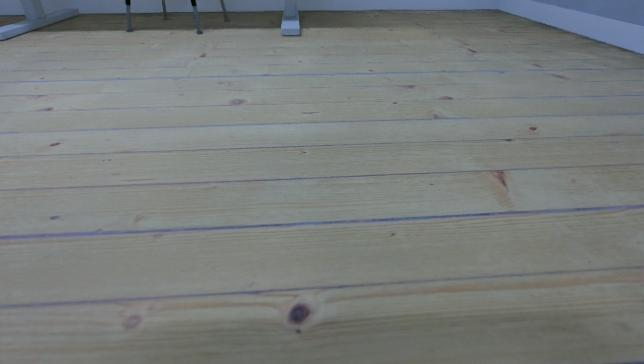

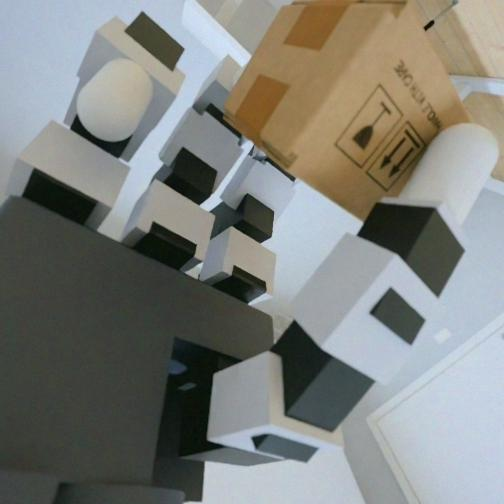

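Emit:
zoom_image --camera "wrist_camera" --region '[160, 0, 504, 200]'

Scaled by 1.465.

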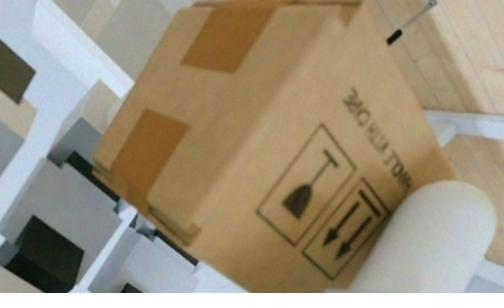

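Emit:
move --joints '{"joint_1_rad":0.9}' --min_time_s 2.5 --cameras '["wrist_camera"]'

Scene clock: 132.63 s.
move: done
base_odometry: x=-0.070 y=-1.297 heading=+1.100
base_tilt: forward=-0.1 right=+0.2
base_status: not commanded
joint_positions: joint_1_rad=+0.886 joint_2_rad=+0.280 joint_3_rad=+3.142 joint_4_rad=-1.150 joint_5_rad=-0.006 joint_6_rad=-0.482 joint_7_rad=-0.002 hand_index_mcp=+0.595 hand_index_abd=-0.019 hand_index_pip=-0.121 hand_index_dip=+0.018 hand_middle_mcp=+0.584 hand_middle_abd=+0.003 hand_middle_pip=-0.184 hand_middle_dip=-0.022 hand_ring_mcp=+0.729 hand_ring_abd=+0.009 hand_ring_pip=-0.873 hand_ring_dip=-0.454 hand_thumb_cmc=-0.521 hand_thumb_axl=+0.709 hand_thumb_mcp=-0.141 hand_thumb_ipl=+0.059 hand_current_limit=+0.300 hand_speed=-0.900
joint_status: all done
hand_state: blocked,goal,blocked,blocked,blocked,goal,blocked,blocked,blocked,goal,goal,goal,blocked,blocked,blocked,blocked
index_mcp_current_ma: 30
index_abd_current_ma: -3
index_pip_current_ma: 73
index_dip_current_ma: 16
middle_mcp_current_ma: 27
middle_abd_current_ma: -2
middle_pip_current_ma: 29
middle_dip_current_ma: 10
ring_mcp_current_ma: 1
ring_abd_current_ma: 7
ring_pip_current_ma: 10
ring_dip_current_ma: 2
thumb_cmc_current_ma: 6
thumb_axl_current_ma: -5
thumb_mcp_current_ma: 287
thumb_ipl_current_ma: 45
hand_goal_index_mcp: 0.440
hand_goal_index_abd: 0.000
hand_goal_index_pip: -0.380
hand_goal_index_dip: -0.120
hand_goal_middle_mcp: 0.440
hand_goal_middle_abd: 0.000
hand_goal_middle_pip: -0.380
hand_goal_middle_dip: -0.120
hand_goal_ring_mcp: 0.780
hand_goal_ring_abd: 0.000
hand_goal_ring_pip: -0.882
hand_goal_ring_dip: -0.464
hand_goal_thumb_cmc: -0.570
hand_goal_thumb_axl: 0.680
hand_goal_thumb_mcp: -0.600
hand_goal_thumb_ipl: -0.080
motor_effort: joint_1_rad=+0(3) joint_2_rad=-26(27) joint_3_rad=+0(2) joint_4_rad=+17(17) joint_5_rad=+0(1) joint_6_rad=+8(10) joint_7_rad=+0(1)
hand_pose: x=+0.5707 y=-0.5132 z=+0.9494 quat_wxyz=(+0.196, -0.272, +0.770, -0.542)
hand_target: x=+0.5579 y=-0.5121 z=+0.9587 quat_wxyz=(+0.193, -0.263, +0.779, -0.536)
hand_status: not commanded
wrist_camera: T_world_to_cam=[[0.4224, 0.66913, -0.61142, 0.70988], [-0.00489, 0.67622, 0.73668, -0.39947], [0.9064, -0.30819, 0.28891, -0.82023]] pos_world=[0.44165, -0.45766, 0.96529]

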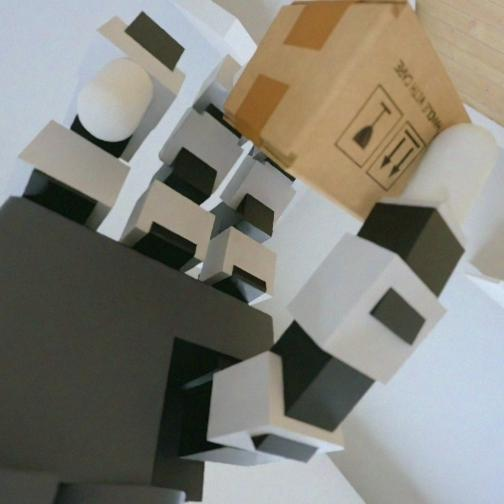

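Emit:
zoom_image --camera "wrist_camera" --region '[384, 0, 504, 360]'

Emit:
zoom_image --camera "wrist_camera" --region '[404, 80, 504, 200]'

Scaled by 1.400.

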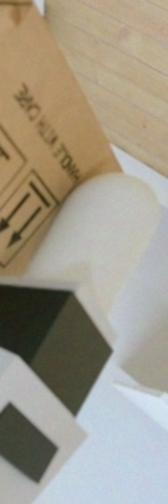

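Scaled by 4.200.

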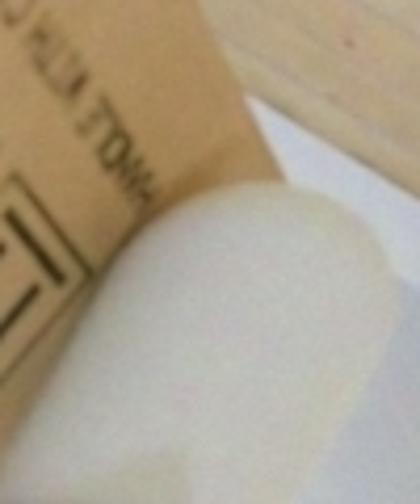

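Emit:
move --joints '{"joint_1_rad":1.45}' --min_time_s 2.0 --cameras '["wrist_camera"]'

Emit:
zoom_image --camera "wrist_camera" --region '[354, 0, 504, 450]'

Scene clock: 135.73 s.
move: done
base_odometry: x=-0.070 y=-1.297 heading=+1.100
base_tilt: forward=-0.1 right=+0.2
base_status: not commanded
joint_positions: joint_1_rad=+1.436 joint_2_rad=+0.280 joint_3_rad=+3.142 joint_4_rad=-1.150 joint_5_rad=-0.006 joint_6_rad=-0.482 joint_7_rad=-0.002 hand_index_mcp=+0.595 hand_index_abd=-0.019 hand_index_pip=-0.121 hand_index_dip=+0.018 hand_middle_mcp=+0.584 hand_middle_abd=+0.003 hand_middle_pip=-0.184 hand_middle_dip=-0.022 hand_ring_mcp=+0.729 hand_ring_abd=+0.009 hand_ring_pip=-0.873 hand_ring_dip=-0.454 hand_thumb_cmc=-0.521 hand_thumb_axl=+0.709 hand_thumb_mcp=-0.141 hand_thumb_ipl=+0.059 hand_current_limit=+0.300 hand_speed=-0.900
joint_status: all done
hand_state: blocked,goal,blocked,blocked,blocked,goal,blocked,blocked,blocked,goal,goal,goal,blocked,blocked,blocked,blocked
index_mcp_current_ma: 32
index_abd_current_ma: -2
index_pip_current_ma: 67
index_dip_current_ma: 15
middle_mcp_current_ma: 14
middle_abd_current_ma: 1
middle_pip_current_ma: 38
middle_dip_current_ma: 9
ring_mcp_current_ma: -10
ring_abd_current_ma: 7
ring_pip_current_ma: 10
ring_dip_current_ma: 4
thumb_cmc_current_ma: 7
thumb_axl_current_ma: 9
thumb_mcp_current_ma: 288
thumb_ipl_current_ma: 38
hand_goal_index_mcp: 0.440
hand_goal_index_abd: 0.000
hand_goal_index_pip: -0.380
hand_goal_index_dip: -0.120
hand_goal_middle_mcp: 0.440
hand_goal_middle_abd: 0.000
hand_goal_middle_pip: -0.380
hand_goal_middle_dip: -0.120
hand_goal_ring_mcp: 0.780
hand_goal_ring_abd: 0.000
hand_goal_ring_pip: -0.882
hand_goal_ring_dip: -0.464
hand_goal_thumb_cmc: -0.570
hand_goal_thumb_axl: 0.680
hand_goal_thumb_mcp: -0.600
hand_goal_thumb_ipl: -0.080
motor_effort: joint_1_rad=+0(3) joint_2_rad=-26(27) joint_3_rad=+0(2) joint_4_rad=+17(18) joint_5_rad=+0(1) joint_6_rad=+9(10) joint_7_rad=+0(1)
hand_pose: x=+0.2357 y=-0.6736 z=+0.9494 quat_wxyz=(+0.042, -0.053, +0.815, -0.575)
hand_target: x=+0.2255 y=-0.6660 z=+0.9587 quat_wxyz=(+0.040, -0.041, +0.821, -0.568)
hand_status: not commanded
wrist_camera: T_world_to_cam=[[0.70995, 0.34953, -0.61138, 0.67562], [0.3494, 0.57895, 0.73671, -0.44173], [0.61146, -0.73665, 0.2889, -0.78504]] pos_world=[0.1547, -0.55872, 0.96529]

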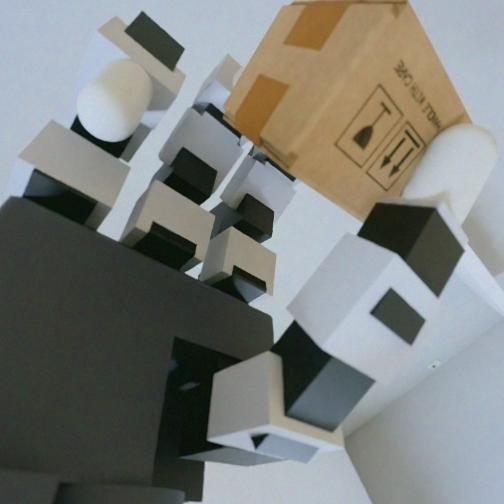

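Scaled by 1.120.

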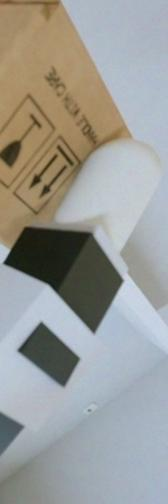

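Emit:
move --joints '{"joint_1_rad":-0.02}' --base '{"rotate_rad":0.025}' --min_time_s 3.0

Emit:
move --base '{"translate_m":1.15,"strafe_m":0.08}' --speeds '{"translate_m":0.25}' --cameras '["all"]'

Scene clock: 140.00 s.
move: done
base_odometry: x=-0.070 y=-1.297 heading=+1.125
base_tilt: forward=-0.1 right=+0.2
base_status: done
joint_positions: joint_1_rad=-0.003 joint_2_rad=+0.280 joint_3_rad=+3.143 joint_4_rad=-1.150 joint_5_rad=-0.006 joint_6_rad=-0.482 joint_7_rad=-0.002 hand_index_mcp=+0.595 hand_index_abd=-0.020 hand_index_pip=-0.121 hand_index_dip=+0.018 hand_middle_mcp=+0.584 hand_middle_abd=+0.003 hand_middle_pip=-0.184 hand_middle_dip=-0.022 hand_ring_mcp=+0.729 hand_ring_abd=+0.009 hand_ring_pip=-0.873 hand_ring_dip=-0.454 hand_thumb_cmc=-0.521 hand_thumb_axl=+0.709 hand_thumb_mcp=-0.141 hand_thumb_ipl=+0.059 hand_current_limit=+0.300 hand_speed=-0.900
joint_status: all done
hand_state: blocked,goal,blocked,blocked,blocked,goal,blocked,blocked,blocked,goal,goal,goal,blocked,blocked,blocked,blocked
index_mcp_current_ma: 36
index_abd_current_ma: -8
index_pip_current_ma: 65
index_dip_current_ma: 15
middle_mcp_current_ma: 29
middle_abd_current_ma: -1
middle_pip_current_ma: 20
middle_dip_current_ma: 5
ring_mcp_current_ma: -2
ring_abd_current_ma: 10
ring_pip_current_ma: -2
ring_dip_current_ma: -1
thumb_cmc_current_ma: 5
thumb_axl_current_ma: 2
thumb_mcp_current_ma: 284
thumb_ipl_current_ma: 44
hand_goal_index_mcp: 0.440
hand_goal_index_abd: 0.000
hand_goal_index_pip: -0.380
hand_goal_index_dip: -0.120
hand_goal_middle_mcp: 0.440
hand_goal_middle_abd: 0.000
hand_goal_middle_pip: -0.380
hand_goal_middle_dip: -0.120
hand_goal_ring_mcp: 0.780
hand_goal_ring_abd: 0.000
hand_goal_ring_pip: -0.882
hand_goal_ring_dip: -0.464
hand_goal_thumb_cmc: -0.570
hand_goal_thumb_axl: 0.680
hand_goal_thumb_mcp: -0.600
hand_goal_thumb_ipl: -0.080
motor_effort: joint_1_rad=+0(3) joint_2_rad=-26(28) joint_3_rad=+0(3) joint_4_rad=+17(18) joint_5_rad=+0(1) joint_6_rad=+9(10) joint_7_rad=+0(1)
hand_pose: x=+0.8019 y=+0.0267 z=+0.9495 quat_wxyz=(+0.410, -0.577, +0.578, -0.405)
hand_target: x=+0.7923 y=+0.0390 z=+0.9587 quat_wxyz=(+0.410, -0.581, +0.581, -0.395)
hand_status: not commanded
pictures: none

Scene clock: 145.47 s.
move: done
base_odometry: x=+0.353 y=-0.225 heading=+1.125
base_tilt: forward=-0.1 right=+0.2
base_status: done
joint_positions: joint_1_rad=-0.003 joint_2_rad=+0.273 joint_3_rad=+3.143 joint_4_rad=-1.150 joint_5_rad=-0.006 joint_6_rad=-0.485 joint_7_rad=-0.002 hand_index_mcp=+0.595 hand_index_abd=-0.020 hand_index_pip=-0.121 hand_index_dip=+0.018 hand_middle_mcp=+0.584 hand_middle_abd=+0.003 hand_middle_pip=-0.184 hand_middle_dip=-0.022 hand_ring_mcp=+0.729 hand_ring_abd=+0.009 hand_ring_pip=-0.873 hand_ring_dip=-0.454 hand_thumb_cmc=-0.521 hand_thumb_axl=+0.709 hand_thumb_mcp=-0.141 hand_thumb_ipl=+0.059 hand_current_limit=+0.300 hand_speed=-0.900
joint_status: not commanded
hand_state: blocked,goal,blocked,blocked,blocked,goal,blocked,blocked,blocked,goal,goal,goal,blocked,blocked,blocked,blocked
index_mcp_current_ma: 36
index_abd_current_ma: -7
index_pip_current_ma: 64
index_dip_current_ma: 20
middle_mcp_current_ma: 21
middle_abd_current_ma: 7
middle_pip_current_ma: 25
middle_dip_current_ma: 14
ring_mcp_current_ma: -8
ring_abd_current_ma: 0
ring_pip_current_ma: 3
ring_dip_current_ma: 0
thumb_cmc_current_ma: 11
thumb_axl_current_ma: 1
thumb_mcp_current_ma: 286
thumb_ipl_current_ma: 45
hand_goal_index_mcp: 0.440
hand_goal_index_abd: 0.000
hand_goal_index_pip: -0.380
hand_goal_index_dip: -0.120
hand_goal_middle_mcp: 0.440
hand_goal_middle_abd: 0.000
hand_goal_middle_pip: -0.380
hand_goal_middle_dip: -0.120
hand_goal_ring_mcp: 0.780
hand_goal_ring_abd: 0.000
hand_goal_ring_pip: -0.882
hand_goal_ring_dip: -0.464
hand_goal_thumb_cmc: -0.570
hand_goal_thumb_axl: 0.680
hand_goal_thumb_mcp: -0.600
hand_goal_thumb_ipl: -0.080
motor_effort: joint_1_rad=+0(1) joint_2_rad=-26(29) joint_3_rad=+0(1) joint_4_rad=+17(18) joint_5_rad=+0(1) joint_6_rad=+10(10) joint_7_rad=+0(1)
hand_pose: x=+0.7999 y=+0.0269 z=+0.9534 quat_wxyz=(+0.411, -0.576, +0.577, -0.407)
hand_target: x=+0.7923 y=+0.0390 z=+0.9587 quat_wxyz=(+0.410, -0.581, +0.581, -0.395)
hand_status: not commanded
pictures: base_camera, wrist_camera
wrist_camera: T_world_to_cam=[[-0.25023, 0.74977, -0.61255, 0.79105], [-0.53104, 0.42273, 0.73436, -0.33668], [0.80955, 0.50906, 0.29238, -0.81049]] pos_world=[0.67529, -0.0382, 0.96878]

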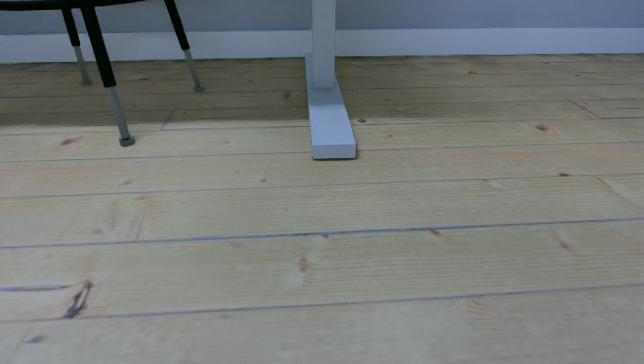

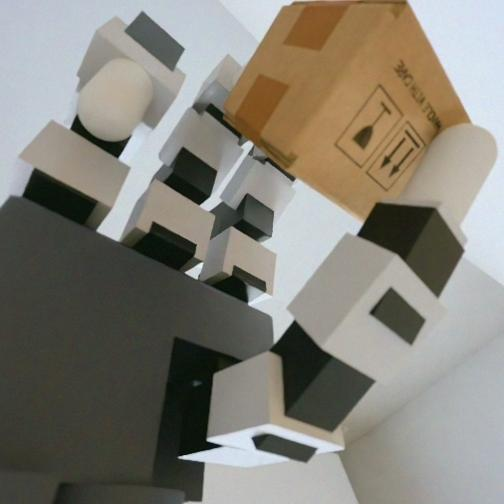

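Emit:
zoom_image --camera "wrist_camera" --region '[344, 0, 504, 160]'

Emit:
zoom_image --camera "wrist_camera" --region '[344, 180, 504, 460]'

Scaled by 3.150.

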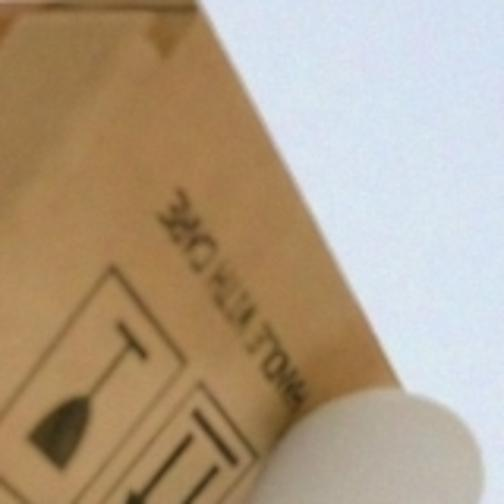

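Scaled by 1.800.

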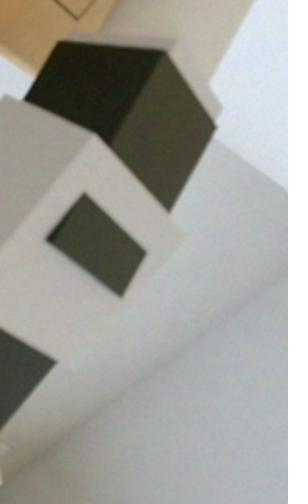

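Emit:
move --base '{"translate_m":0.4,"strafe_m":0.12}' --speeds '{"translate_m":0.15}' --cameras '["all"]'

Scene clock: 150.30 s.
move: done
base_odometry: x=+0.418 y=+0.188 heading=+1.125
base_tilt: forward=-0.1 right=+0.2
base_status: done
joint_positions: joint_1_rad=-0.003 joint_2_rad=+0.270 joint_3_rad=+3.143 joint_4_rad=-1.150 joint_5_rad=-0.006 joint_6_rad=-0.486 joint_7_rad=-0.002 hand_index_mcp=+0.595 hand_index_abd=-0.020 hand_index_pip=-0.121 hand_index_dip=+0.018 hand_middle_mcp=+0.584 hand_middle_abd=+0.003 hand_middle_pip=-0.184 hand_middle_dip=-0.022 hand_ring_mcp=+0.729 hand_ring_abd=+0.009 hand_ring_pip=-0.873 hand_ring_dip=-0.454 hand_thumb_cmc=-0.521 hand_thumb_axl=+0.709 hand_thumb_mcp=-0.141 hand_thumb_ipl=+0.059 hand_current_limit=+0.300 hand_speed=-0.900
joint_status: not commanded
hand_state: blocked,goal,blocked,blocked,blocked,goal,blocked,blocked,blocked,goal,goal,goal,blocked,blocked,blocked,blocked
index_mcp_current_ma: 41
index_abd_current_ma: -7
index_pip_current_ma: 72
index_dip_current_ma: 25
middle_mcp_current_ma: 24
middle_abd_current_ma: -7
middle_pip_current_ma: 32
middle_dip_current_ma: 17
ring_mcp_current_ma: -11
ring_abd_current_ma: 3
ring_pip_current_ma: 18
ring_dip_current_ma: -15
thumb_cmc_current_ma: 8
thumb_axl_current_ma: 3
thumb_mcp_current_ma: 296
thumb_ipl_current_ma: 46
hand_goal_index_mcp: 0.440
hand_goal_index_abd: 0.000
hand_goal_index_pip: -0.380
hand_goal_index_dip: -0.120
hand_goal_middle_mcp: 0.440
hand_goal_middle_abd: 0.000
hand_goal_middle_pip: -0.380
hand_goal_middle_dip: -0.120
hand_goal_ring_mcp: 0.780
hand_goal_ring_abd: 0.000
hand_goal_ring_pip: -0.882
hand_goal_ring_dip: -0.464
hand_goal_thumb_cmc: -0.570
hand_goal_thumb_axl: 0.680
hand_goal_thumb_mcp: -0.600
hand_goal_thumb_ipl: -0.080
motor_effort: joint_1_rad=+0(1) joint_2_rad=-24(30) joint_3_rad=+0(1) joint_4_rad=+17(18) joint_5_rad=+0(1) joint_6_rad=+9(10) joint_7_rad=+0(1)
hand_pose: x=+0.7989 y=+0.0270 z=+0.9555 quat_wxyz=(+0.412, -0.576, +0.577, -0.407)
hand_target: x=+0.7923 y=+0.0390 z=+0.9587 quat_wxyz=(+0.410, -0.581, +0.581, -0.395)
hand_status: not commanded
pictures: base_camera, wrist_camera
wrist_camera: T_world_to_cam=[[-0.24874, 0.74975, -0.61319, 0.79151], [-0.53298, 0.42267, 0.733, -0.33591], [0.80874, 0.50914, 0.29446, -0.81168]] pos_world=[0.67429, -0.0382, 0.97057]

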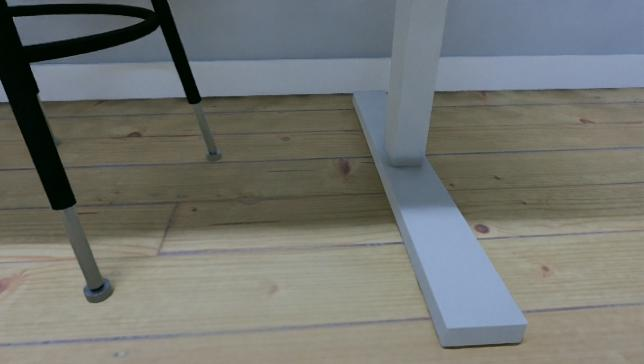

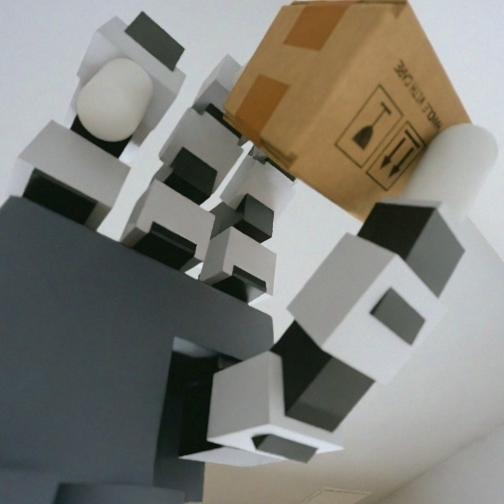

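Emit:
move --joints '{"joint_2_rad":0.295,"joint_4_rad":-1.39,"joint_6_rad":-0.22}' --min_time_s 3.0 --cameras '["wrist_camera"]'

Scene clock: 154.43 s.
move: done
base_odometry: x=+0.418 y=+0.188 heading=+1.125
base_tilt: forward=-0.1 right=+0.2
base_status: not commanded
joint_positions: joint_1_rad=-0.003 joint_2_rad=+0.270 joint_3_rad=+3.143 joint_4_rad=-1.378 joint_5_rad=-0.006 joint_6_rad=-0.282 joint_7_rad=-0.002 hand_index_mcp=+0.595 hand_index_abd=-0.020 hand_index_pip=-0.121 hand_index_dip=+0.018 hand_middle_mcp=+0.584 hand_middle_abd=+0.003 hand_middle_pip=-0.184 hand_middle_dip=-0.022 hand_ring_mcp=+0.729 hand_ring_abd=+0.009 hand_ring_pip=-0.873 hand_ring_dip=-0.454 hand_thumb_cmc=-0.521 hand_thumb_axl=+0.709 hand_thumb_mcp=-0.141 hand_thumb_ipl=+0.059 hand_current_limit=+0.300 hand_speed=-0.900
joint_status: all done
hand_state: blocked,goal,blocked,blocked,blocked,goal,blocked,blocked,blocked,goal,goal,goal,blocked,blocked,blocked,blocked
index_mcp_current_ma: 26
index_abd_current_ma: -16
index_pip_current_ma: 71
index_dip_current_ma: 23
middle_mcp_current_ma: 25
middle_abd_current_ma: -15
middle_pip_current_ma: 28
middle_dip_current_ma: 6
ring_mcp_current_ma: -10
ring_abd_current_ma: 8
ring_pip_current_ma: 3
ring_dip_current_ma: -2
thumb_cmc_current_ma: 15
thumb_axl_current_ma: -5
thumb_mcp_current_ma: 291
thumb_ipl_current_ma: 33
hand_goal_index_mcp: 0.440
hand_goal_index_abd: 0.000
hand_goal_index_pip: -0.380
hand_goal_index_dip: -0.120
hand_goal_middle_mcp: 0.440
hand_goal_middle_abd: 0.000
hand_goal_middle_pip: -0.380
hand_goal_middle_dip: -0.120
hand_goal_ring_mcp: 0.780
hand_goal_ring_abd: 0.000
hand_goal_ring_pip: -0.882
hand_goal_ring_dip: -0.464
hand_goal_thumb_cmc: -0.570
hand_goal_thumb_axl: 0.680
hand_goal_thumb_mcp: -0.600
hand_goal_thumb_ipl: -0.080
motor_effort: joint_1_rad=+0(1) joint_2_rad=-26(27) joint_3_rad=+0(0) joint_4_rad=+17(19) joint_5_rad=+0(1) joint_6_rad=+8(10) joint_7_rad=+0(1)
hand_pose: x=+0.7969 y=+0.0267 z=+0.8774 quat_wxyz=(+0.405, -0.580, +0.582, -0.400)
hand_target: x=+0.8101 y=+0.0393 z=+0.8698 quat_wxyz=(+0.418, -0.576, +0.576, -0.402)
hand_status: not commanded
wrist_camera: T_world_to_cam=[[-0.26332, 0.75004, -0.60671, 0.7493], [-0.51375, 0.42328, 0.74625, -0.30661], [0.81653, 0.5082, 0.27388, -0.77514]] pos_world=[0.67271, -0.0383, 0.89572]

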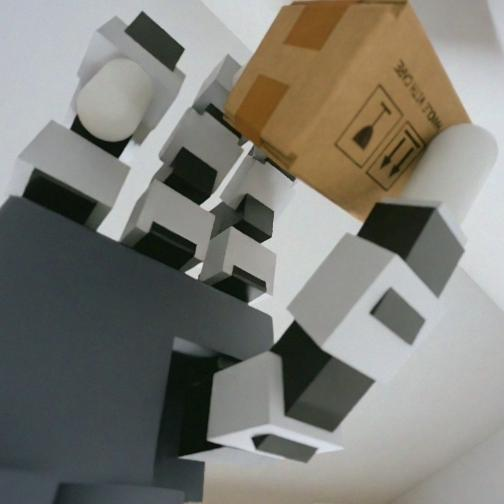

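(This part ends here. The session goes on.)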